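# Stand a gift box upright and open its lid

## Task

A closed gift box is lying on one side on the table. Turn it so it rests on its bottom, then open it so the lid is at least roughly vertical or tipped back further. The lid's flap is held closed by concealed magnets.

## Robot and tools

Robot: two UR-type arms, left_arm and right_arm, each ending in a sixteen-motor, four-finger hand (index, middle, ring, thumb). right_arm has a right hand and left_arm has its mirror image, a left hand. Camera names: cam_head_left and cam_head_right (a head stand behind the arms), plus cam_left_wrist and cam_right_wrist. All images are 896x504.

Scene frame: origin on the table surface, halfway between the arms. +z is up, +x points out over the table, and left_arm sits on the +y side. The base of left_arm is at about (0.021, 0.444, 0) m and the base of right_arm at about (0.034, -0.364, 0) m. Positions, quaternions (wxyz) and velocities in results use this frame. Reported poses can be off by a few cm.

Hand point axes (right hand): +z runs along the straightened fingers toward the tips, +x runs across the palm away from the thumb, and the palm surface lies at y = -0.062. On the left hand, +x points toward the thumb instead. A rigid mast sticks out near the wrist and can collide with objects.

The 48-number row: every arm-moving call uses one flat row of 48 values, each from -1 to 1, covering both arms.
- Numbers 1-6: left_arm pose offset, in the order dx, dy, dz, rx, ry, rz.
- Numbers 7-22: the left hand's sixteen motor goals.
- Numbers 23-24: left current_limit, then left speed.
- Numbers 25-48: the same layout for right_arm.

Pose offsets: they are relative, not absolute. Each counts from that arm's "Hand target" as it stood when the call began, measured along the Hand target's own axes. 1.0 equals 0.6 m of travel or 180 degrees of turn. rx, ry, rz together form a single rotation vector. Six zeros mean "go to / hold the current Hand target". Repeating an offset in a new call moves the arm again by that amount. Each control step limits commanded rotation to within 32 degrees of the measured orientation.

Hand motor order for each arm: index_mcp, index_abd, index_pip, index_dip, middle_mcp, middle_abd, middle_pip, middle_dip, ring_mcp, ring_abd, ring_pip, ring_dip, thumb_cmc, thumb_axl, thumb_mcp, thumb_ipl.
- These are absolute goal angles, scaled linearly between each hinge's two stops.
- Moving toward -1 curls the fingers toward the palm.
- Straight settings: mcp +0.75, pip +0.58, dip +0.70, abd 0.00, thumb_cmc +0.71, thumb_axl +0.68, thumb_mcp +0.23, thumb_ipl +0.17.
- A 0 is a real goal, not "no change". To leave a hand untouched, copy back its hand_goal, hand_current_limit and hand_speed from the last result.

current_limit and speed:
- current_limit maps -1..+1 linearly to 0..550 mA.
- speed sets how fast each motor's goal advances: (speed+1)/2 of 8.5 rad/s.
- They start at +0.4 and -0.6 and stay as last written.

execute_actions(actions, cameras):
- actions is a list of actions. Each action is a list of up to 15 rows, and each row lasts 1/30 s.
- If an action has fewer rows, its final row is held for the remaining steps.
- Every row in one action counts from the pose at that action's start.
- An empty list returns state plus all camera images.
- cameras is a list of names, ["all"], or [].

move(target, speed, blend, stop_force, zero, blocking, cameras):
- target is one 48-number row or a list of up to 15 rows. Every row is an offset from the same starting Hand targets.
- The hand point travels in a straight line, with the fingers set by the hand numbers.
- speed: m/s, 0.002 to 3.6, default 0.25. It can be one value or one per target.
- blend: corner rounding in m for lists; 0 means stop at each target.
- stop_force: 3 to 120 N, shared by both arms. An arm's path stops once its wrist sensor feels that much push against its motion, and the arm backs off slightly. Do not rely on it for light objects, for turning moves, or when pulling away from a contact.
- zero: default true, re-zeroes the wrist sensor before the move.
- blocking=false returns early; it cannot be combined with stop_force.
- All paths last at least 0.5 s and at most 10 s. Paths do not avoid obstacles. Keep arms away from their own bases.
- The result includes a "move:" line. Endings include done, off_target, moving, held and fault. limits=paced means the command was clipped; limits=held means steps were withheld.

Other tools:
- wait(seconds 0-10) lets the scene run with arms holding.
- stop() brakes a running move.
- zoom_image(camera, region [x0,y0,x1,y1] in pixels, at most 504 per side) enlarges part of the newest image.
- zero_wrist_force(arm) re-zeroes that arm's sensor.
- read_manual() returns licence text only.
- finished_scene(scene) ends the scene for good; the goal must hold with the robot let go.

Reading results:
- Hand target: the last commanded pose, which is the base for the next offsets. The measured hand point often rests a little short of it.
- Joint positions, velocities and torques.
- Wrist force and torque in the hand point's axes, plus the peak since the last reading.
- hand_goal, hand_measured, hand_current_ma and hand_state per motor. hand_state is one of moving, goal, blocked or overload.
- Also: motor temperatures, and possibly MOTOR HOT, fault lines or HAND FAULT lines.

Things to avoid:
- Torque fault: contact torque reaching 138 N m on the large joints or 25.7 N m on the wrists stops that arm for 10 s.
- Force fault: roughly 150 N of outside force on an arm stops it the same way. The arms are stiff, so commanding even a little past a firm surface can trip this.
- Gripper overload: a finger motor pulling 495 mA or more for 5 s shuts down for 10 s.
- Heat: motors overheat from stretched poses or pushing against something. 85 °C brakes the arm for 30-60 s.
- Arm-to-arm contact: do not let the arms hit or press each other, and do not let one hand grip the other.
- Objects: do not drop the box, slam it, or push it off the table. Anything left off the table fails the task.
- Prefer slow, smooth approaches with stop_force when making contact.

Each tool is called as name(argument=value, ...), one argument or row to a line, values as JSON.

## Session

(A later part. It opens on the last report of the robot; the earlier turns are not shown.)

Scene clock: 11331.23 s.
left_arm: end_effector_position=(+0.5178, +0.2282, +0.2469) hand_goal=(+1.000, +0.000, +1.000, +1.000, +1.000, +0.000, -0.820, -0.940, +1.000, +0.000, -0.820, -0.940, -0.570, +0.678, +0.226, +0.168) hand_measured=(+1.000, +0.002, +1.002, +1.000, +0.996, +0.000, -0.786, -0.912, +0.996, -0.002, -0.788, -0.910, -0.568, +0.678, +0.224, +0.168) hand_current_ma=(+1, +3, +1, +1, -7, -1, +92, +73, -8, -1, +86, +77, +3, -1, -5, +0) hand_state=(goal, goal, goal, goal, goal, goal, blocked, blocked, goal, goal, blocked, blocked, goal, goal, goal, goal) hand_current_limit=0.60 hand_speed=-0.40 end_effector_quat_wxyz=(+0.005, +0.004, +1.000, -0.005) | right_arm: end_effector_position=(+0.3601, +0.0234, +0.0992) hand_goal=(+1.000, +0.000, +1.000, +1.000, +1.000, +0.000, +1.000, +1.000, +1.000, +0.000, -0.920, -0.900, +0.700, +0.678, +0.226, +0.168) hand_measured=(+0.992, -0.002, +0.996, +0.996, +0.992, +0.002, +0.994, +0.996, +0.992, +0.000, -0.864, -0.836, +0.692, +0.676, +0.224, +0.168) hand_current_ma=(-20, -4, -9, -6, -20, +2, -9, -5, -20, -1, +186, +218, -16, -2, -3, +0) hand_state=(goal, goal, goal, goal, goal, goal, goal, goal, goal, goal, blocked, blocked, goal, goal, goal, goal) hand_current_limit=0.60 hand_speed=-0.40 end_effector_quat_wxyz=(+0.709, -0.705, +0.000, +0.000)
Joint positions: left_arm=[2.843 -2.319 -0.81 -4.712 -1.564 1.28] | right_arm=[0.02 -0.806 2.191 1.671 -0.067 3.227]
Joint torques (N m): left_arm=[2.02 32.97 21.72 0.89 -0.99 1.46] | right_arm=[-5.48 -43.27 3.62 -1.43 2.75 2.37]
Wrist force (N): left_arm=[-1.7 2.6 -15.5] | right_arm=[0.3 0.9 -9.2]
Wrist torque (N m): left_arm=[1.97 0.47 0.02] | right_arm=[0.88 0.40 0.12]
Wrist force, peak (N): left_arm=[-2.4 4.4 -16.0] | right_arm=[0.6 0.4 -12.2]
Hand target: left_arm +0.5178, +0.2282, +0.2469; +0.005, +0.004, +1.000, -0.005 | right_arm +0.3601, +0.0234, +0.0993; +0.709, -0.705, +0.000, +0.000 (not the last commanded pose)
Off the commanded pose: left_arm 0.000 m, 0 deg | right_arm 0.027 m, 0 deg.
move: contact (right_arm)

move(
  target=[
    [0,0,-0.03,0,0,0,1,0,1,1,1,0,-0.82,-0.94,1,0,-0.82,-0.94,-0.57,0.678,0.226,0.168,0.6,-0.4,0,0,-0.02,0,0,0,1,0,1,1,1,0,1,1,1,0,-0.92,-0.9,0.7,0.678,0.226,0.168,0.6,-0.4],
    [0,0.028,-0.03,0,0,0,1,0,1,1,1,0,-0.82,-0.94,1,0,-0.82,-0.94,-0.57,0.678,0.226,0.168,0.6,-0.4,0,-0.058,-0.02,0,0,0,1,0,1,1,1,0,1,1,1,0,-0.92,-0.9,0.7,0.678,0.226,0.168,0.6,-0.4],
    [0,0.028,-0.01,0,0,0,1,0,1,1,1,0,-0.82,-0.94,1,0,-0.82,-0.94,-0.57,0.678,0.226,0.168,0.6,-0.4,0,-0.058,0.035,0,0,0,1,0,1,1,1,0,1,1,1,0,-0.92,-0.9,0.7,0.678,0.226,0.168,0.6,-0.4],
  ],
  speed=0.03,
)

move(
  target=[0,0,0.06,0,0,0,1,0,1,1,1,0,-0.82,-0.94,1,0,-0.82,-0.94,-0.57,0.678,0.226,0.168,0.6,-0.4,0,0,0,0,0,0,1,0,1,1,1,0,1,1,1,0,-0.92,-0.9,0.7,0.678,0.226,0.168,0.6,-0.4],
  speed=0.012,
  stop_force=12,
)

move(
  target=[0,0,0,0,0,0,1,0,1,1,1,0,-0.82,-0.94,1,0,-0.82,-0.94,-0.57,0.678,0.226,0.168,0.6,-0.4,0,0.06,0,0,0,0,1,0,1,1,1,0,1,1,1,0,-0.92,-0.9,0.7,0.678,0.226,0.168,0.6,-0.4],
  speed=0.012,
  stop_force=4,
  cameras=["cam_head_left","cam_head_right"],
)

zoom_image(
  camera="cam_head_left",
  region=[280, 260, 420, 390],
)

zoom_image(
  camera="cam_head_right",
  region=[280, 260, 420, 390],
)

Scene clock: 11359.27 s.
left_arm: end_effector_position=(+0.5179, +0.2450, +0.2527) hand_goal=(+1.000, +0.000, +1.000, +1.000, +1.000, +0.000, -0.820, -0.940, +1.000, +0.000, -0.820, -0.940, -0.570, +0.678, +0.226, +0.168) hand_measured=(+0.998, +0.004, +1.000, +1.000, +0.996, +0.000, -0.786, -0.912, +0.996, -0.002, -0.788, -0.910, -0.568, +0.678, +0.224, +0.168) hand_current_ma=(-4, +5, +0, +0, -7, -1, +92, +73, -8, -1, +86, +77, +3, -1, -5, +0) hand_state=(goal, goal, goal, goal, goal, goal, blocked, blocked, goal, goal, blocked, blocked, goal, goal, goal, goal) hand_current_limit=0.60 hand_speed=-0.40 end_effector_quat_wxyz=(+0.005, +0.004, +1.000, -0.005) | right_arm: end_effector_position=(+0.3601, +0.0442, +0.1342) hand_goal=(+1.000, +0.000, +1.000, +1.000, +1.000, +0.000, +1.000, +1.000, +1.000, +0.000, -0.920, -0.900, +0.700, +0.678, +0.226, +0.168) hand_measured=(+0.992, -0.002, +0.996, +0.996, +0.992, +0.002, +0.994, +0.996, +0.992, +0.000, -0.864, -0.836, +0.692, +0.676, +0.224, +0.168) hand_current_ma=(-20, -4, -9, -6, -20, +2, -9, -5, -20, +0, +186, +218, -16, -2, -3, +0) hand_state=(goal, goal, goal, goal, goal, goal, goal, goal, goal, goal, blocked, blocked, goal, goal, goal, goal) hand_current_limit=0.60 hand_speed=-0.40 end_effector_quat_wxyz=(+0.709, -0.705, +0.000, +0.000)
Joint positions: left_arm=[2.871 -2.292 -0.842 -4.708 -1.564 1.308] | right_arm=[0.077 -0.899 2.19 1.801 -0.124 3.19]
Joint torques (N m): left_arm=[-6.25 64.37 5.55 -0.6 1.76 -1.15] | right_arm=[6.86 -43.76 2.74 2.05 -3.16 -1.66]
Wrist force (N): left_arm=[-2.4 0.2 -3.8] | right_arm=[0.4 1.6 -7.5]
Wrist torque (N m): left_arm=[0.39 0.20 -0.28] | right_arm=[0.76 0.28 0.25]
Wrist force, peak (N): left_arm=[-1.9 2.7 -15.8] | right_arm=[0.2 1.1 -9.5]
Hand target: left_arm +0.5179, +0.2450, +0.2527; +0.005, +0.004, +1.000, -0.005 | right_arm +0.3601, +0.0442, +0.1342; +0.709, -0.705, +0.000, +0.000
Off the commanded pose: left_arm 0.000 m, 0 deg | right_arm 0.000 m, 0 deg.
move: done

Scene clock: 11360.80 s.
left_arm: end_effector_position=(+0.5179, +0.2450, +0.2477) hand_goal=(+1.000, +0.000, +1.000, +1.000, +1.000, +0.000, -0.820, -0.940, +1.000, +0.000, -0.820, -0.940, -0.570, +0.678, +0.226, +0.168) hand_measured=(+1.002, +0.004, +1.002, +1.000, +0.996, +0.000, -0.786, -0.912, +0.996, -0.002, -0.788, -0.910, -0.568, +0.678, +0.224, +0.168) hand_current_ma=(+2, +4, +2, +1, -7, -1, +92, +73, -8, -1, +86, +77, +3, -1, -5, +0) hand_state=(goal, goal, goal, goal, goal, goal, blocked, blocked, goal, goal, blocked, blocked, goal, goal, goal, goal) hand_current_limit=0.60 hand_speed=-0.40 end_effector_quat_wxyz=(+0.005, +0.004, +1.000, -0.005) | right_arm: end_effector_position=(+0.3601, +0.0442, +0.1342) hand_goal=(+1.000, +0.000, +1.000, +1.000, +1.000, +0.000, +1.000, +1.000, +1.000, +0.000, -0.920, -0.900, +0.700, +0.678, +0.226, +0.168) hand_measured=(+0.992, -0.002, +0.996, +0.996, +0.992, +0.002, +0.994, +0.996, +0.992, +0.000, -0.864, -0.836, +0.692, +0.676, +0.224, +0.168) hand_current_ma=(-20, -4, -9, -6, -20, +2, -9, -5, -20, +0, +186, +218, -16, -2, -3, +0) hand_state=(goal, goal, goal, goal, goal, goal, goal, goal, goal, goal, blocked, blocked, goal, goal, goal, goal) hand_current_limit=0.60 hand_speed=-0.40 end_effector_quat_wxyz=(+0.709, -0.705, +0.000, +0.000)
Joint positions: left_arm=[2.871 -2.292 -0.854 -4.695 -1.564 1.308] | right_arm=[0.077 -0.899 2.19 1.801 -0.124 3.19]
Joint torques (N m): left_arm=[-4.85 33.69 24.55 -3.17 -1.35 -0.65] | right_arm=[6.52 -43.69 2.87 1.93 -3.18 -1.81]
Wrist force (N): left_arm=[-2.2 2.3 -14.8] | right_arm=[0.5 1.5 -7.5]
Wrist torque (N m): left_arm=[2.14 0.51 -0.21] | right_arm=[0.73 0.27 0.25]
Wrist force, peak (N): left_arm=[-2.2 2.4 -20.8] | right_arm=[0.5 1.6 -7.7]
Hand target: left_arm +0.5179, +0.2450, +0.2477; +0.005, +0.004, +1.000, -0.005 (not the last commanded pose) | right_arm +0.3601, +0.0442, +0.1342; +0.709, -0.705, +0.000, +0.000
Off the commanded pose: left_arm 0.031 m, 0 deg | right_arm 0.000 m, 0 deg.
move: contact (left_arm)

Scene clock: 11363.50 s.
left_arm: end_effector_position=(+0.5179, +0.2450, +0.2477) hand_goal=(+1.000, +0.000, +1.000, +1.000, +1.000, +0.000, -0.820, -0.940, +1.000, +0.000, -0.820, -0.940, -0.570, +0.678, +0.226, +0.168) hand_measured=(+1.002, +0.004, +1.002, +1.000, +0.996, +0.000, -0.786, -0.912, +0.996, -0.002, -0.788, -0.910, -0.568, +0.678, +0.224, +0.168) hand_current_ma=(+1, +4, +1, +1, -7, -1, +92, +73, -8, -1, +86, +77, +3, -1, -5, +0) hand_state=(goal, goal, goal, goal, goal, goal, blocked, blocked, goal, goal, blocked, blocked, goal, goal, goal, goal) hand_current_limit=0.60 hand_speed=-0.40 end_effector_quat_wxyz=(+0.005, +0.004, +1.000, -0.005) | right_arm: end_effector_position=(+0.3601, +0.0443, +0.1163) hand_goal=(+1.000, +0.000, +1.000, +1.000, +1.000, +0.000, +1.000, +1.000, +1.000, +0.000, -0.920, -0.900, +0.700, +0.678, +0.226, +0.168) hand_measured=(+0.992, -0.002, +0.996, +0.996, +0.992, +0.002, +0.994, +0.996, +1.000, +0.000, -0.862, -0.834, +0.692, +0.676, +0.224, +0.168) hand_current_ma=(-20, -4, -9, -6, -20, +2, -9, -5, +0, +0, +188, +222, -17, -2, -3, +0) hand_state=(goal, goal, goal, goal, goal, goal, goal, goal, goal, goal, blocked, blocked, goal, goal, goal, goal) hand_current_limit=0.60 hand_speed=-0.40 end_effector_quat_wxyz=(+0.709, -0.705, +0.000, +0.000)
Joint positions: left_arm=[2.871 -2.292 -0.854 -4.695 -1.564 1.308] | right_arm=[0.078 -0.849 2.184 1.76 -0.124 3.188]
Joint torques (N m): left_arm=[-0.17 36.09 23.93 -1.38 0.82 0.93] | right_arm=[5.12 -43.43 4.55 2.23 -1.57 1.82]
Wrist force (N): left_arm=[-2.4 3.2 -16.5] | right_arm=[0.2 -1.4 -8.7]
Wrist torque (N m): left_arm=[2.14 0.49 -0.21] | right_arm=[0.84 0.39 0.08]
Wrist force, peak (N): left_arm=[-2.6 3.6 -16.7] | right_arm=[0.2 -8.8 -9.6]
Hand target: left_arm +0.5179, +0.2450, +0.2477; +0.005, +0.004, +1.000, -0.005 | right_arm +0.3601, +0.0443, +0.1163; +0.709, -0.705, +0.000, +0.000 (not the last commanded pose)
Off the commanded pose: left_arm 0.000 m, 0 deg | right_arm 0.018 m, 0 deg.
move: contact (right_arm)
Images, in order (width x height): cam_head_left 896x504, cam_head_right 896x504.

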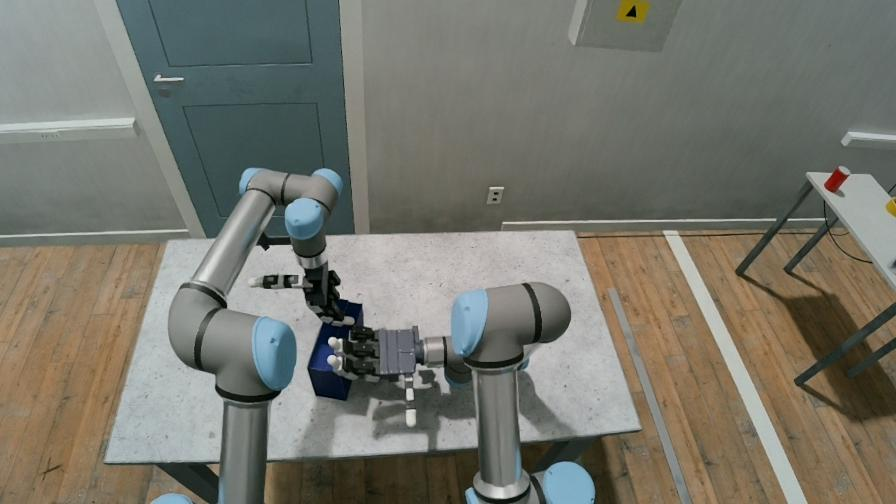

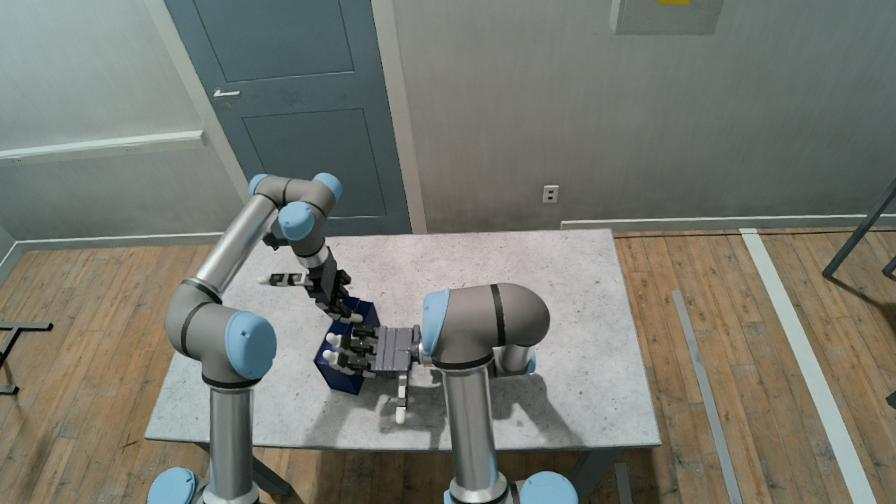

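Scaled by 3.600 from the camera's 896x504 image, which has a finer 1280x720 frame.

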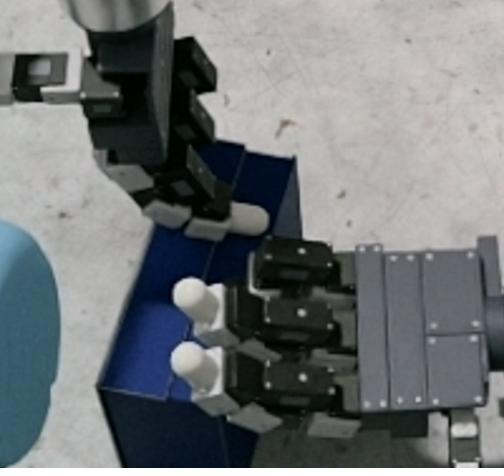

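Scaled by 3.600 from the camera's 896x504 image, which has a finer 1280x720 frame.

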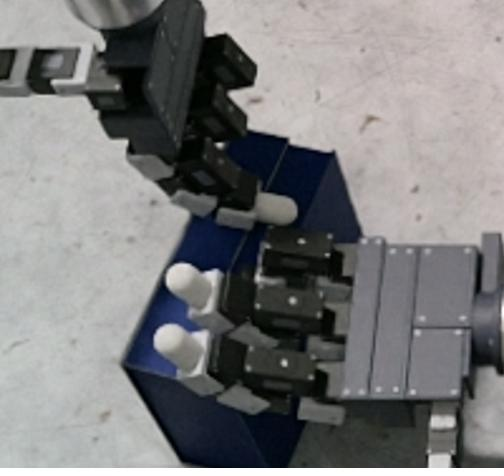

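move(
  target=[0,0,0.06,0,0,0,1,0,1,1,1,0,-0.82,-0.94,1,0,-0.82,-0.94,-0.57,0.678,0.226,0.168,0.6,-0.4,0,-0.003,0,0,0,0,1,0,1,1,1,0,1,1,1,0,-1,-1,0.7,0.678,0.226,0.168,0.7,-0.4],
  speed=0.006,
  stop_force=40,
)

move(
  target=[0,0,0,0,0,0,1,0,1,1,1,0,-0.82,-0.94,1,0,-0.82,-0.94,-0.57,0.678,0.226,0.168,0.6,-0.4,0,0,0.05,0,0,0,1,0,1,1,1,0,1,1,1,0,-1,-1,0.7,0.678,0.226,0.168,0.7,-0.4],
  speed=0.01,
  stop_force=30,
  cameras=["cam_head_left","cam_head_right"],
)

zoom_image(
  camera="cam_head_left",
  region=[280, 260, 420, 390],
)

zoom_image(
  camera="cam_head_right",
  region=[280, 260, 420, 390],
)

Scene clock: 11380.57 s.
left_arm: end_effector_position=(+0.5180, +0.2450, +0.2447) hand_goal=(+1.000, +0.000, +1.000, +1.000, +1.000, +0.000, -0.820, -0.940, +1.000, +0.000, -0.820, -0.940, -0.570, +0.678, +0.226, +0.168) hand_measured=(+1.006, +0.004, +1.006, +1.004, +0.996, +0.000, -0.786, -0.912, +0.996, -0.002, -0.788, -0.910, -0.568, +0.678, +0.224, +0.168) hand_current_ma=(+12, +5, +9, +5, -7, -1, +92, +73, -8, -1, +86, +77, +3, -1, -5, +0) hand_state=(goal, goal, goal, goal, goal, goal, blocked, blocked, goal, goal, blocked, blocked, goal, goal, goal, goal) hand_current_limit=0.60 hand_speed=-0.40 end_effector_quat_wxyz=(+0.005, +0.004, +1.000, -0.005) | right_arm: end_effector_position=(+0.3601, +0.0443, +0.1181) hand_goal=(+1.000, +0.000, +1.000, +1.000, +1.000, +0.000, +1.000, +1.000, +1.000, +0.000, -1.000, -1.000, +0.700, +0.678, +0.226, +0.168) hand_measured=(+0.992, -0.002, +0.996, +0.996, +0.992, +0.002, +0.994, +0.996, +0.996, +0.000, -0.864, -0.834, +0.692, +0.676, +0.224, +0.168) hand_current_ma=(-20, -4, -9, -6, -20, +2, -9, -5, -8, +0, +467, +467, -17, -2, -3, +0) hand_state=(goal, goal, goal, goal, goal, goal, goal, goal, goal, goal, blocked, blocked, goal, goal, goal, goal) hand_current_limit=0.70 hand_speed=-0.40 end_effector_quat_wxyz=(+0.709, -0.705, +0.000, +0.000)
Joint positions: left_arm=[2.871 -2.292 -0.862 -4.687 -1.564 1.308] | right_arm=[0.078 -0.854 2.184 1.764 -0.124 3.188]
Joint torques (N m): left_arm=[0.11 31.59 13.75 2.69 -2.22 -0.55] | right_arm=[-1.08 -44.33 3.52 1.98 1.86 1.87]
Wrist force (N): left_arm=[-2.6 4.8 -54.4] | right_arm=[0.2 1.8 -7.4]
Wrist torque (N m): left_arm=[8.34 1.52 -0.21] | right_arm=[0.75 0.30 0.25]
Wrist force, peak (N): left_arm=[-2.7 5.2 -58.9] | right_arm=[0.2 -0.7 -8.8]
Hand target: left_arm +0.5180, +0.2450, +0.2447; +0.005, +0.004, +1.000, -0.005 (not the last commanded pose) | right_arm +0.3601, +0.0443, +0.1181; +0.709, -0.705, +0.000, +0.000
Off the commanded pose: left_arm 0.033 m, 0 deg | right_arm 0.000 m, 0 deg.
move: contact (left_arm)

Scene clock: 11384.50 s.
left_arm: end_effector_position=(+0.5180, +0.2450, +0.2447) hand_goal=(+1.000, +0.000, +1.000, +1.000, +1.000, +0.000, -0.820, -0.940, +1.000, +0.000, -0.820, -0.940, -0.570, +0.678, +0.226, +0.168) hand_measured=(+1.006, +0.004, +1.006, +1.004, +0.996, +0.000, -0.786, -0.912, +0.996, -0.002, -0.788, -0.910, -0.568, +0.678, +0.224, +0.168) hand_current_ma=(+12, +5, +9, +5, -7, -1, +92, +73, -8, -1, +86, +77, +3, -1, -5, +0) hand_state=(goal, goal, goal, goal, goal, goal, blocked, blocked, goal, goal, blocked, blocked, goal, goal, goal, goal) hand_current_limit=0.60 hand_speed=-0.40 end_effector_quat_wxyz=(+0.005, +0.004, +1.000, -0.005) | right_arm: end_effector_position=(+0.3601, +0.0743, +0.1182) hand_goal=(+1.000, +0.000, +1.000, +1.000, +1.000, +0.000, +1.000, +1.000, +1.000, +0.000, -1.000, -1.000, +0.700, +0.678, +0.226, +0.168) hand_measured=(+0.992, -0.002, +0.996, +0.996, +0.992, +0.002, +0.994, +0.996, +0.996, +0.000, -0.864, -0.834, +0.692, +0.676, +0.224, +0.168) hand_current_ma=(-20, -4, -9, -6, -20, +2, -9, -5, -8, +0, +467, +467, -17, -2, -3, +0) hand_state=(goal, goal, goal, goal, goal, goal, goal, goal, goal, goal, blocked, blocked, goal, goal, goal, goal) hand_current_limit=0.70 hand_speed=-0.40 end_effector_quat_wxyz=(+0.709, -0.705, +0.000, +0.000)
Joint positions: left_arm=[2.871 -2.292 -0.862 -4.687 -1.564 1.308] | right_arm=[0.156 -0.845 2.147 1.81 -0.203 3.17]
Joint torques (N m): left_arm=[-0.08 31.58 14.01 2.73 -2.52 -0.31] | right_arm=[6.94 -20.18 -16.63 1.77 -3.09 -1.71]
Wrist force (N): left_arm=[-2.4 4.9 -54.1] | right_arm=[0.1 1.4 -7.3]
Wrist torque (N m): left_arm=[8.36 1.51 -0.20] | right_arm=[0.68 0.29 0.21]
Wrist force, peak (N): left_arm=[-2.3 4.8 -55.7] | right_arm=[0.2 1.5 -7.8]
Hand target: left_arm +0.5180, +0.2450, +0.2447; +0.005, +0.004, +1.000, -0.005 | right_arm +0.3601, +0.0743, +0.1182; +0.709, -0.705, +0.000, +0.000
Off the commanded pose: left_arm 0.000 m, 0 deg | right_arm 0.000 m, 0 deg.
move: done
Images, in order (width x height): cam_head_left 896x504, cam_head_right 896x504.

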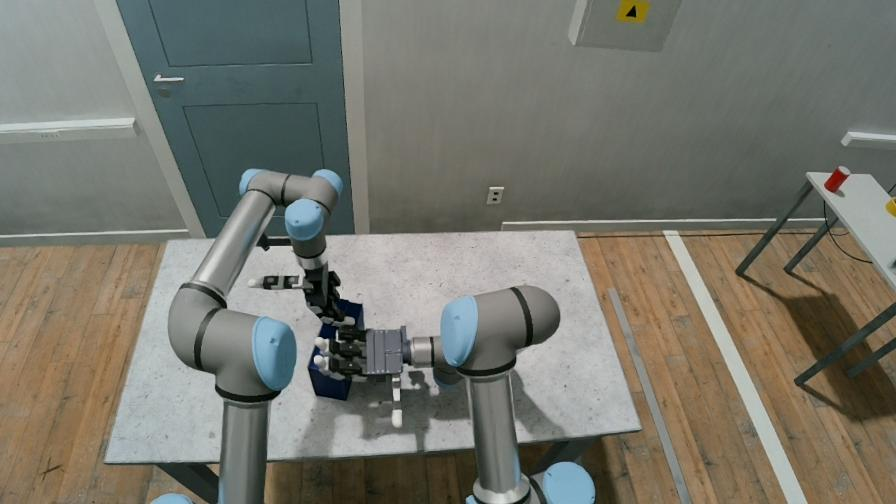

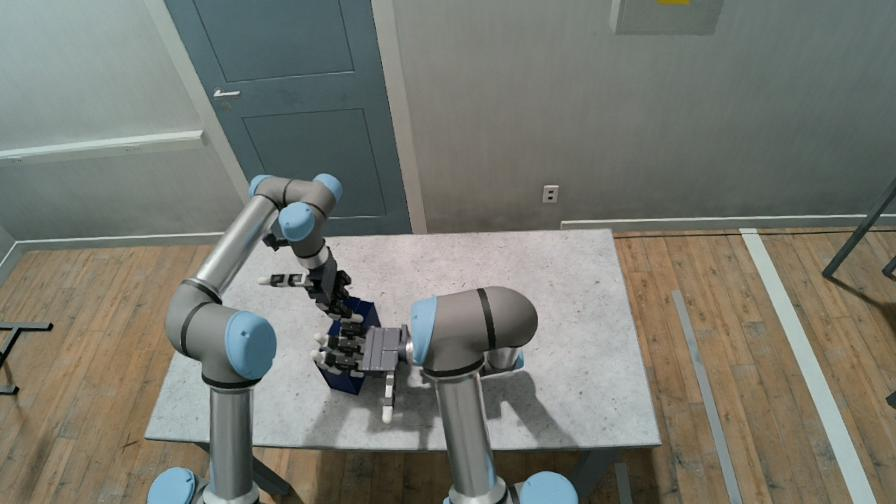

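Scaled by 3.600 from the camera's 896x504 image, which has a finer 1280x720 frame.

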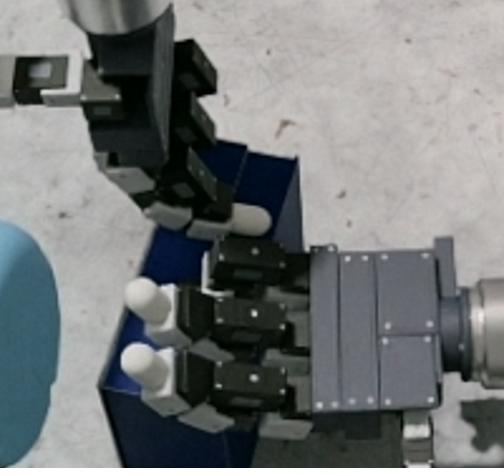

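Scaled by 3.600 from the camera's 896x504 image, which has a finer 1280x720 frame.

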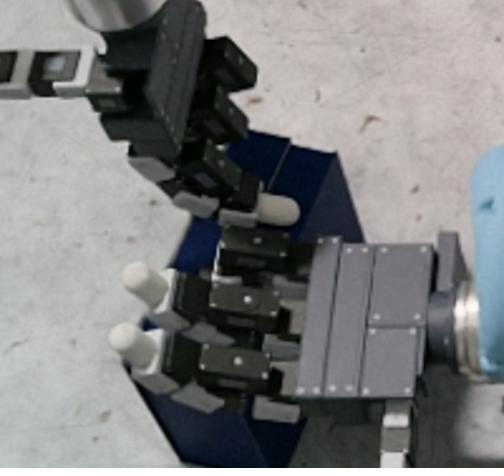

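move(
  target=[0,0,0,0,0,0,1,0,1,1,1,0,-0.82,-0.94,1,0,-0.82,-0.94,-0.57,0.678,0.226,0.168,0.6,-0.4,0,-0.01,-0.053,0,0,0,1,0,1,1,1,0,1,1,1,0,-1,-1,0.7,0.678,0.226,0.168,0.7,-0.4],
  speed=0.03,
)

move(
  target=[0,0,0,0,0,0,1,0,1,1,1,0,-0.82,-0.94,1,0,-0.82,-0.94,-0.57,0.678,0.226,0.168,0.6,-0.4,0,0.06,0,0,0,0,1,0,1,1,1,0,1,1,1,0,-1,-1,0.7,0.678,0.226,0.168,0.7,-0.4],
  speed=0.004,
  stop_force=8,
)

move(
  target=[0,0,0,0,0,0,1,0,1,1,1,0,-0.82,-0.94,1,0,-0.82,-0.94,-0.57,0.678,0.226,0.168,0.6,-0.4,0,0.0015,0.05,0,0,0,1,0,1,1,1,0,1,1,1,0,-1,-1,0.7,0.678,0.226,0.168,0.7,-0.4],
  speed=0.008,
  stop_force=20,
  cameras=["cam_head_left"],
)

zoom_image(
  camera="cam_head_left",
  region=[280, 260, 420, 390],
)

Scene clock: 11409.67 s.
left_arm: end_effector_position=(+0.5180, +0.2450, +0.2447) hand_goal=(+1.000, +0.000, +1.000, +1.000, +1.000, +0.000, -0.820, -0.940, +1.000, +0.000, -0.820, -0.940, -0.570, +0.678, +0.226, +0.168) hand_measured=(+1.006, +0.004, +1.006, +1.004, +0.996, +0.000, -0.786, -0.912, +0.996, -0.002, -0.788, -0.910, -0.568, +0.678, +0.224, +0.168) hand_current_ma=(+12, +5, +9, +5, -7, -1, +92, +73, -8, -1, +86, +77, +3, -1, -5, +0) hand_state=(goal, goal, goal, goal, goal, goal, blocked, blocked, goal, goal, blocked, blocked, goal, goal, goal, goal) hand_current_limit=0.60 hand_speed=-0.40 end_effector_quat_wxyz=(+0.005, +0.004, +1.000, -0.005) | right_arm: end_effector_position=(+0.3601, +0.0425, +0.1240) hand_goal=(+1.000, +0.000, +1.000, +1.000, +1.000, +0.000, +1.000, +1.000, +1.000, +0.000, -1.000, -1.000, +0.700, +0.678, +0.226, +0.168) hand_measured=(+0.992, -0.002, +0.996, +0.996, +0.992, +0.002, +0.994, +0.996, +0.996, +0.000, -0.864, -0.834, +0.692, +0.676, +0.224, +0.168) hand_current_ma=(-20, -4, -9, -6, -20, +2, -9, -5, -8, +0, +468, +468, -17, -2, -3, +0) hand_state=(goal, goal, goal, goal, goal, goal, goal, goal, goal, goal, blocked, blocked, goal, goal, goal, goal) hand_current_limit=0.70 hand_speed=-0.40 end_effector_quat_wxyz=(+0.709, -0.705, +0.000, +0.000)
Joint positions: left_arm=[2.871 -2.292 -0.862 -4.687 -1.564 1.308] | right_arm=[0.073 -0.872 2.189 1.776 -0.119 3.189]
Joint torques (N m): left_arm=[1.79 31.34 13.49 2.83 -2.72 -0.33] | right_arm=[-6.07 -44.25 3.34 -1.73 2.8 2.4]
Wrist force (N): left_arm=[-2.6 4.8 -55.1] | right_arm=[0.3 1.7 -7.6]
Wrist torque (N m): left_arm=[8.36 1.52 -0.21] | right_arm=[0.76 0.30 0.08]
Wrist force, peak (N): left_arm=[-2.6 4.7 -55.7] | right_arm=[0.1 1.8 -7.9]
Hand target: left_arm +0.5180, +0.2450, +0.2447; +0.005, +0.004, +1.000, -0.005 | right_arm +0.3601, +0.0425, +0.1241; +0.709, -0.705, +0.000, +0.000
Off the commanded pose: left_arm 0.000 m, 0 deg | right_arm 0.000 m, 0 deg.
move: done

Scene clock: 11412.83 s.
left_arm: end_effector_position=(+0.5179, +0.2450, +0.2447) hand_goal=(+1.000, +0.000, +1.000, +1.000, +1.000, +0.000, -0.820, -0.940, +1.000, +0.000, -0.820, -0.940, -0.570, +0.678, +0.226, +0.168) hand_measured=(+1.006, +0.004, +1.006, +1.004, +0.996, +0.000, -0.786, -0.912, +0.996, -0.002, -0.788, -0.910, -0.568, +0.678, +0.224, +0.168) hand_current_ma=(+12, +5, +9, +5, -7, -1, +92, +73, -8, -1, +86, +77, +3, -1, -5, +0) hand_state=(goal, goal, goal, goal, goal, goal, blocked, blocked, goal, goal, blocked, blocked, goal, goal, goal, goal) hand_current_limit=0.60 hand_speed=-0.40 end_effector_quat_wxyz=(+0.005, +0.004, +1.000, -0.005) | right_arm: end_effector_position=(+0.3601, +0.0425, +0.1160) hand_goal=(+1.000, +0.000, +1.000, +1.000, +1.000, +0.000, +1.000, +1.000, +1.000, +0.000, -1.000, -1.000, +0.700, +0.678, +0.226, +0.168) hand_measured=(+0.992, -0.002, +0.996, +0.996, +0.992, +0.002, +0.994, +0.996, +1.000, +0.000, -0.864, -0.834, +0.692, +0.676, +0.224, +0.168) hand_current_ma=(-20, -4, -9, -6, -20, +2, -9, -5, +1, +0, +467, +468, -17, -2, -3, +0) hand_state=(goal, goal, goal, goal, goal, goal, goal, goal, goal, goal, blocked, blocked, goal, goal, goal, goal) hand_current_limit=0.70 hand_speed=-0.40 end_effector_quat_wxyz=(+0.709, -0.705, +0.000, +0.000)
Joint positions: left_arm=[2.871 -2.292 -0.862 -4.687 -1.564 1.308] | right_arm=[0.073 -0.849 2.186 1.757 -0.119 3.189]
Joint torques (N m): left_arm=[0.84 30.77 13.27 3.08 -3.1 -0.3] | right_arm=[2.82 -41.84 3.3 2.57 -1.81 2.07]
Wrist force (N): left_arm=[-2.5 6.9 -55.2] | right_arm=[-0.1 -4.2 -8.9]
Wrist torque (N m): left_arm=[8.40 1.50 -0.19] | right_arm=[1.06 0.36 -0.38]
Wrist force, peak (N): left_arm=[-2.6 7.0 -56.4] | right_arm=[0.1 -8.4 -9.6]
Hand target: left_arm +0.5180, +0.2450, +0.2447; +0.005, +0.004, +1.000, -0.005 | right_arm +0.3601, +0.0425, +0.1160; +0.709, -0.705, +0.000, +0.000 (not the last commanded pose)
Off the commanded pose: left_arm 0.000 m, 0 deg | right_arm 0.028 m, 0 deg.
move: contact (right_arm)

Scene clock: 11415.67 s.
left_arm: end_effector_position=(+0.5179, +0.2450, +0.2447) hand_goal=(+1.000, +0.000, +1.000, +1.000, +1.000, +0.000, -0.820, -0.940, +1.000, +0.000, -0.820, -0.940, -0.570, +0.678, +0.226, +0.168) hand_measured=(+1.004, +0.000, +1.006, +1.004, +0.996, +0.000, -0.786, -0.912, +0.996, -0.002, -0.788, -0.910, -0.568, +0.678, +0.224, +0.168) hand_current_ma=(+7, +0, +8, +5, -7, -1, +92, +73, -8, -1, +86, +77, +3, -1, -5, +0) hand_state=(goal, goal, goal, goal, goal, goal, blocked, blocked, goal, goal, blocked, blocked, goal, goal, goal, goal) hand_current_limit=0.60 hand_speed=-0.40 end_effector_quat_wxyz=(+0.005, +0.004, +1.000, -0.005) | right_arm: end_effector_position=(+0.3601, +0.0562, +0.1157) hand_goal=(+1.000, +0.000, +1.000, +1.000, +1.000, +0.000, +1.000, +1.000, +1.000, +0.000, -1.000, -1.000, +0.700, +0.678, +0.226, +0.168) hand_measured=(+0.992, -0.002, +0.996, +0.996, +0.992, +0.002, +0.994, +0.996, +1.002, +0.000, -0.878, -0.830, +0.692, +0.676, +0.224, +0.168) hand_current_ma=(-20, -4, -9, -6, -20, +2, -9, -5, +3, +0, +468, +468, -17, -2, -3, +0) hand_state=(goal, goal, goal, goal, goal, goal, goal, goal, goal, goal, blocked, blocked, goal, goal, goal, goal) hand_current_limit=0.70 hand_speed=-0.40 end_effector_quat_wxyz=(+0.709, -0.705, +0.000, +0.000)
Joint positions: left_arm=[2.871 -2.292 -0.862 -4.687 -1.564 1.308] | right_arm=[0.11 -0.844 2.17 1.779 -0.156 3.178]
Joint torques (N m): left_arm=[-12.99 22.58 12.91 7.1 2.5 -0.48] | right_arm=[-1.75 -28.78 8.68 1.75 3.3 4.21]
Wrist force (N): left_arm=[-2.4 21.8 -61.0] | right_arm=[-2.4 -36.9 -20.9]
Wrist torque (N m): left_arm=[8.33 1.70 0.12] | right_arm=[2.27 1.24 -2.67]
Wrist force, peak (N): left_arm=[-2.7 28.6 -64.8] | right_arm=[-1.0 -39.1 -24.2]
Hand target: left_arm +0.5180, +0.2450, +0.2447; +0.005, +0.004, +1.000, -0.005 | right_arm +0.3601, +0.0562, +0.1157; +0.709, -0.705, +0.000, +0.000 (not the last commanded pose)
Off the commanded pose: left_arm 0.000 m, 0 deg | right_arm 0.016 m, 0 deg.
move: contact (right_arm)
Images, in order (width x height): cam_head_left 896x504.

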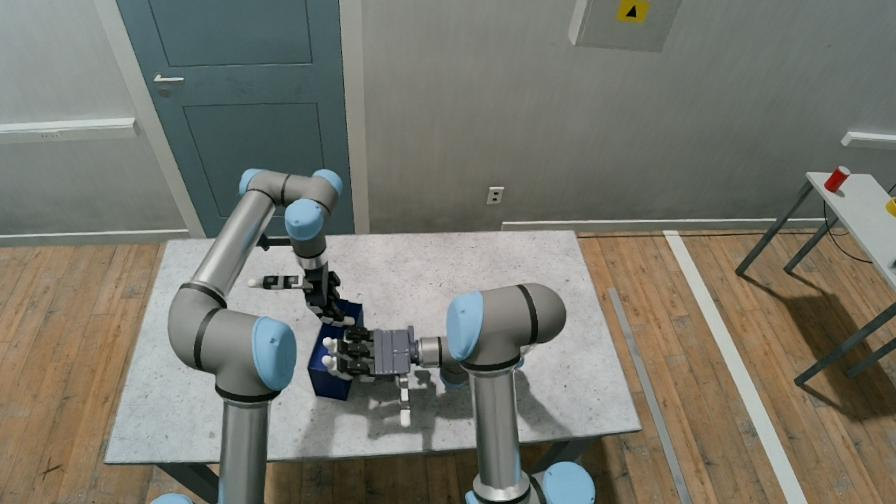

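Scaled by 3.600 from the camera's 896x504 image, which has a finer 1280x720 frame.

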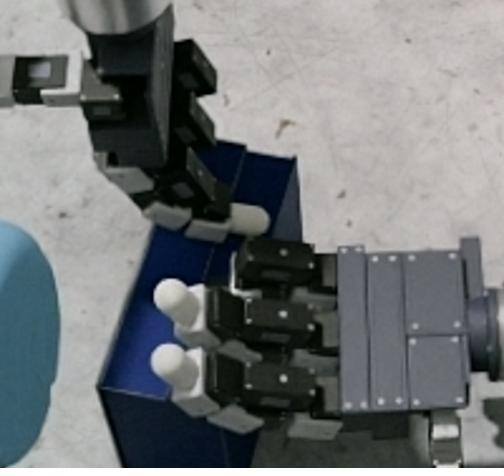

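move(
  target=[0,0,0,0,0,0,1,0,1,1,1,0,-0.82,-0.94,1,0,-0.82,-0.94,-0.57,0.678,0.226,0.168,0.6,-0.4,0,0,0.05,0,0,0,1,0,1,1,1,0,1,1,1,0,-1,-1,0.7,0.678,0.226,0.168,0.7,-0.4],
  speed=0.006,
  stop_force=30,
  cameras=["cam_head_left"],
)

zoom_image(
  camera="cam_head_left",
  region=[280, 260, 420, 390],
)

Scene clock: 11429.53 s.
left_arm: end_effector_position=(+0.5179, +0.2450, +0.2447) hand_goal=(+1.000, +0.000, +1.000, +1.000, +1.000, +0.000, -0.820, -0.940, +1.000, +0.000, -0.820, -0.940, -0.570, +0.678, +0.226, +0.168) hand_measured=(+1.004, -0.002, +1.004, +1.004, +0.996, +0.000, -0.786, -0.912, +0.996, -0.002, -0.788, -0.910, -0.568, +0.678, +0.224, +0.168) hand_current_ma=(+6, -1, +8, +4, -6, -1, +92, +73, -7, -1, +86, +77, +3, -1, -5, +0) hand_state=(goal, goal, goal, goal, goal, goal, blocked, blocked, goal, goal, blocked, blocked, goal, goal, goal, goal) hand_current_limit=0.60 hand_speed=-0.40 end_effector_quat_wxyz=(+0.005, +0.004, +1.000, -0.005) | right_arm: end_effector_position=(+0.3601, +0.0862, +0.1159) hand_goal=(+1.000, +0.000, +1.000, +1.000, +1.000, +0.000, +1.000, +1.000, +1.000, +0.000, -1.000, -1.000, +0.700, +0.678, +0.226, +0.168) hand_measured=(+0.992, -0.002, +0.996, +0.996, +0.992, +0.002, +0.994, +0.996, +1.002, -0.008, -0.892, -0.816, +0.692, +0.676, +0.224, +0.168) hand_current_ma=(-20, -4, -9, -5, -20, +2, -9, -5, +5, -12, +414, +467, -17, -2, -3, +0) hand_state=(goal, goal, goal, goal, goal, goal, goal, goal, goal, goal, blocked, blocked, goal, goal, goal, goal) hand_current_limit=0.70 hand_speed=-0.40 end_effector_quat_wxyz=(+0.709, -0.705, +0.000, +0.000)
Joint positions: left_arm=[2.871 -2.292 -0.862 -4.687 -1.564 1.308] | right_arm=[0.187 -0.834 2.129 1.821 -0.233 3.166]
Joint torques (N m): left_arm=[-15.66 0.27 12.29 7.09 4.02 -0.65] | right_arm=[20.44 -1.17 -6.14 6.01 0.6 0.66]
Wrist force (N): left_arm=[-2.6 33.4 -66.4] | right_arm=[8.2 -42.9 -30.0]
Wrist torque (N m): left_arm=[8.42 1.80 0.29] | right_arm=[3.05 2.23 -2.39]
Wrist force, peak (N): left_arm=[-2.6 35.2 -68.1] | right_arm=[1.6 -48.1 -34.7]
Hand target: left_arm +0.5180, +0.2450, +0.2447; +0.005, +0.004, +1.000, -0.005 | right_arm +0.3601, +0.0862, +0.1159; +0.709, -0.705, +0.000, +0.000
Off the commanded pose: left_arm 0.000 m, 0 deg | right_arm 0.000 m, 0 deg.
move: done
Images, in order (width x height): cam_head_left 896x504.

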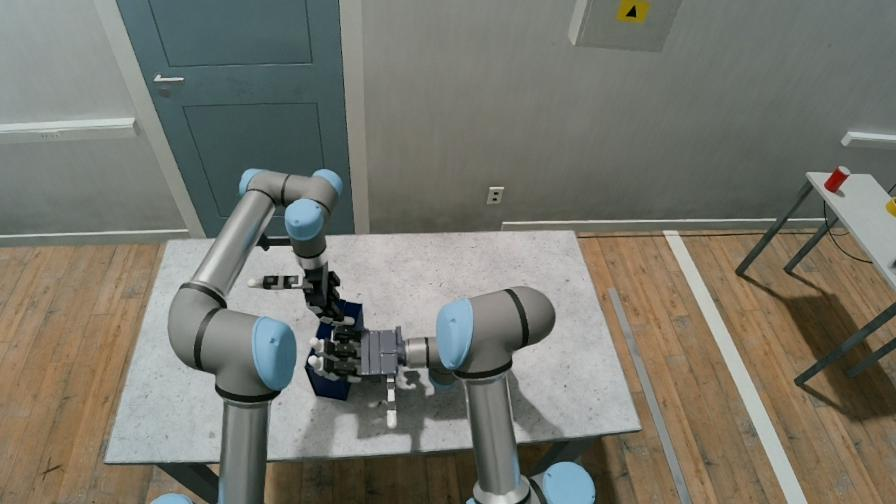

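Scaled by 3.600 from the camera's 896x504 image, which has a finer 1280x720 frame.

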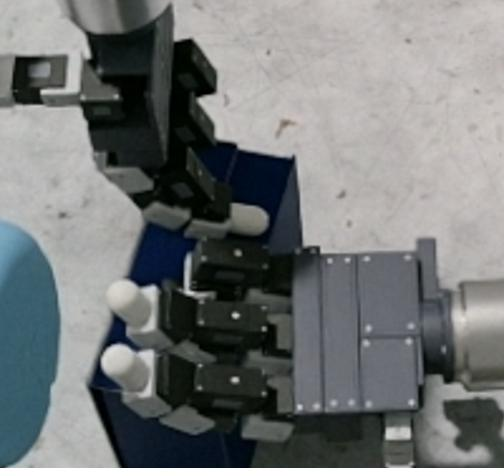

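execute_actions(
  actions=[],
)

zoom_image(
  camera="cam_left_wrist",
  region=[200, 0, 703, 400],
)

zoom_image(
  camera="cam_head_right",
  region=[280, 260, 420, 390],
)

Scene clock: 11435.93 s.
left_arm: end_effector_position=(+0.5179, +0.2450, +0.2447) hand_goal=(+1.000, +0.000, +1.000, +1.000, +1.000, +0.000, -0.820, -0.940, +1.000, +0.000, -0.820, -0.940, -0.570, +0.678, +0.226, +0.168) hand_measured=(+1.004, -0.002, +1.004, +1.004, +0.996, +0.000, -0.786, -0.912, +0.996, -0.002, -0.788, -0.910, -0.568, +0.678, +0.224, +0.168) hand_current_ma=(+6, -1, +8, +4, -6, -1, +92, +73, -7, -1, +86, +77, +3, -1, -5, +0) hand_state=(goal, goal, goal, goal, goal, goal, blocked, blocked, goal, goal, blocked, blocked, goal, goal, goal, goal) hand_current_limit=0.60 hand_speed=-0.40 end_effector_quat_wxyz=(+0.005, +0.004, +1.000, -0.005) | right_arm: end_effector_position=(+0.3601, +0.0862, +0.1159) hand_goal=(+1.000, +0.000, +1.000, +1.000, +1.000, +0.000, +1.000, +1.000, +1.000, +0.000, -1.000, -1.000, +0.700, +0.678, +0.226, +0.168) hand_measured=(+0.992, -0.002, +0.996, +0.996, +0.992, +0.002, +0.994, +0.996, +1.002, -0.008, -0.892, -0.816, +0.692, +0.676, +0.224, +0.168) hand_current_ma=(-20, -4, -9, -5, -20, +2, -9, -5, +5, -12, +414, +467, -17, -2, -3, +0) hand_state=(goal, goal, goal, goal, goal, goal, goal, goal, goal, goal, blocked, blocked, goal, goal, goal, goal) hand_current_limit=0.70 hand_speed=-0.40 end_effector_quat_wxyz=(+0.709, -0.705, +0.000, +0.000)
Joint positions: left_arm=[2.871 -2.292 -0.862 -4.687 -1.564 1.308] | right_arm=[0.187 -0.834 2.129 1.821 -0.233 3.166]
Joint velocities: within noise
Joint torques (N m): left_arm=[-15.19 -0.36 12.69 7 1.79 -0.77] | right_arm=[20.33 -1.05 -6.33 5.98 0.69 0.72]
Motor temperatures (°C): left_arm=[24 31 25 30 33 28] | right_arm=[24 30 23 26 30 29]
Wrist force (N): left_arm=[-2.5 33.1 -66.5] | right_arm=[8.3 -42.7 -30.0]
Wrist torque (N m): left_arm=[8.39 1.79 0.30] | right_arm=[3.06 2.22 -2.37]
Wrist force, peak (N): left_arm=[-2.7 33.2 -67.2] | right_arm=[8.5 -43.2 -30.5]
Hand target: left_arm +0.5180, +0.2450, +0.2447; +0.005, +0.004, +1.000, -0.005 | right_arm +0.3601, +0.0862, +0.1159; +0.709, -0.705, +0.000, +0.000
Off the commanded pose: left_arm 0.000 m, 0 deg | right_arm 0.000 m, 0 deg.

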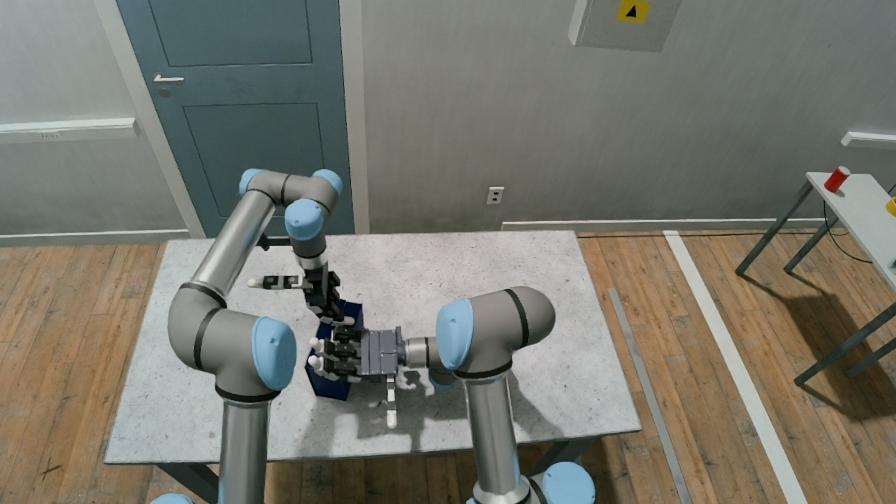

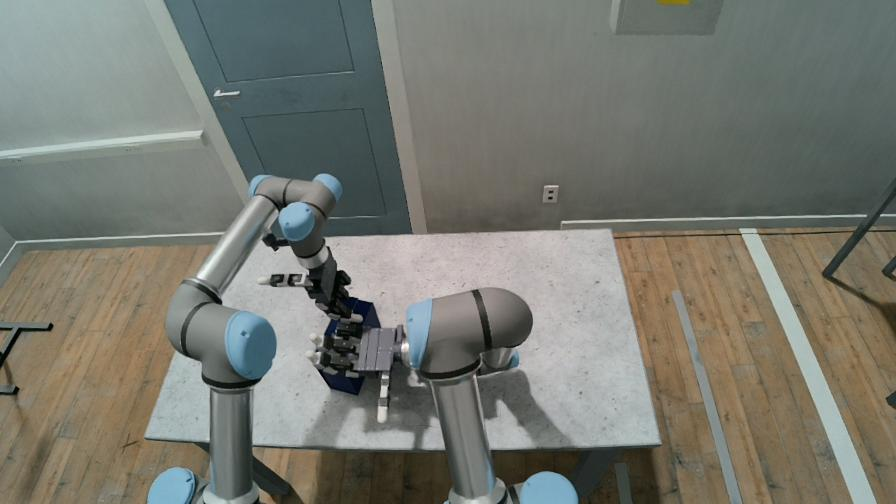

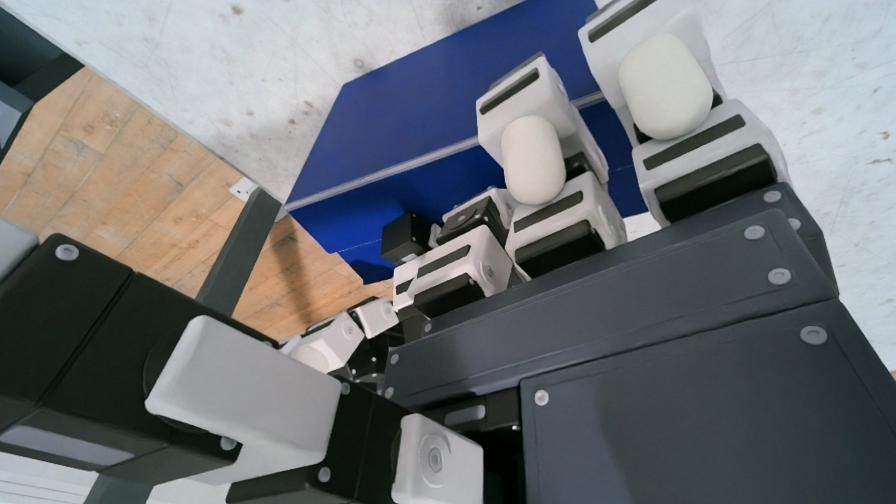

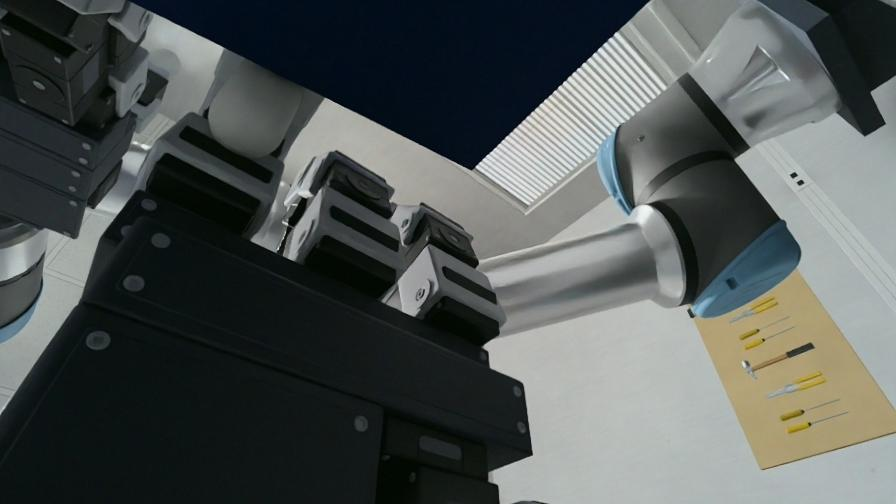

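Scaled by 1.002 from the camera's 896x504 image, which has a finer 1280x720 frame.

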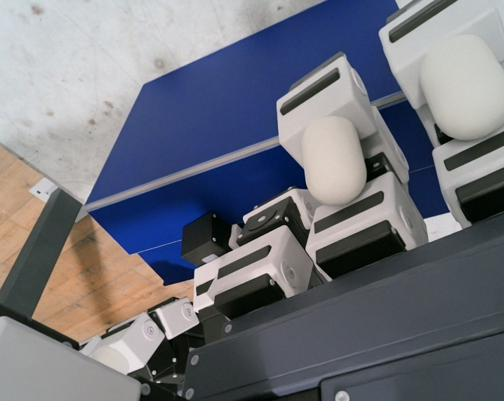

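Scaled by 3.600 from the camera's 896x504 image, which has a finer 1280x720 frame.

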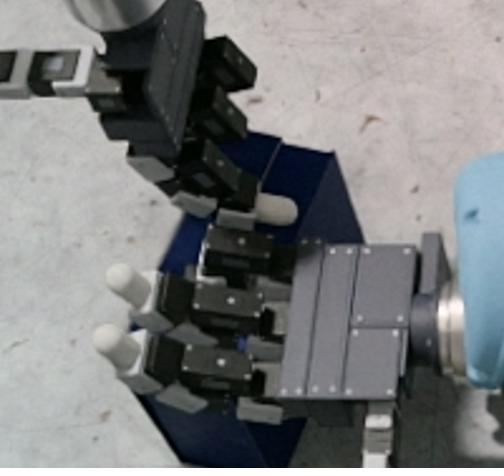

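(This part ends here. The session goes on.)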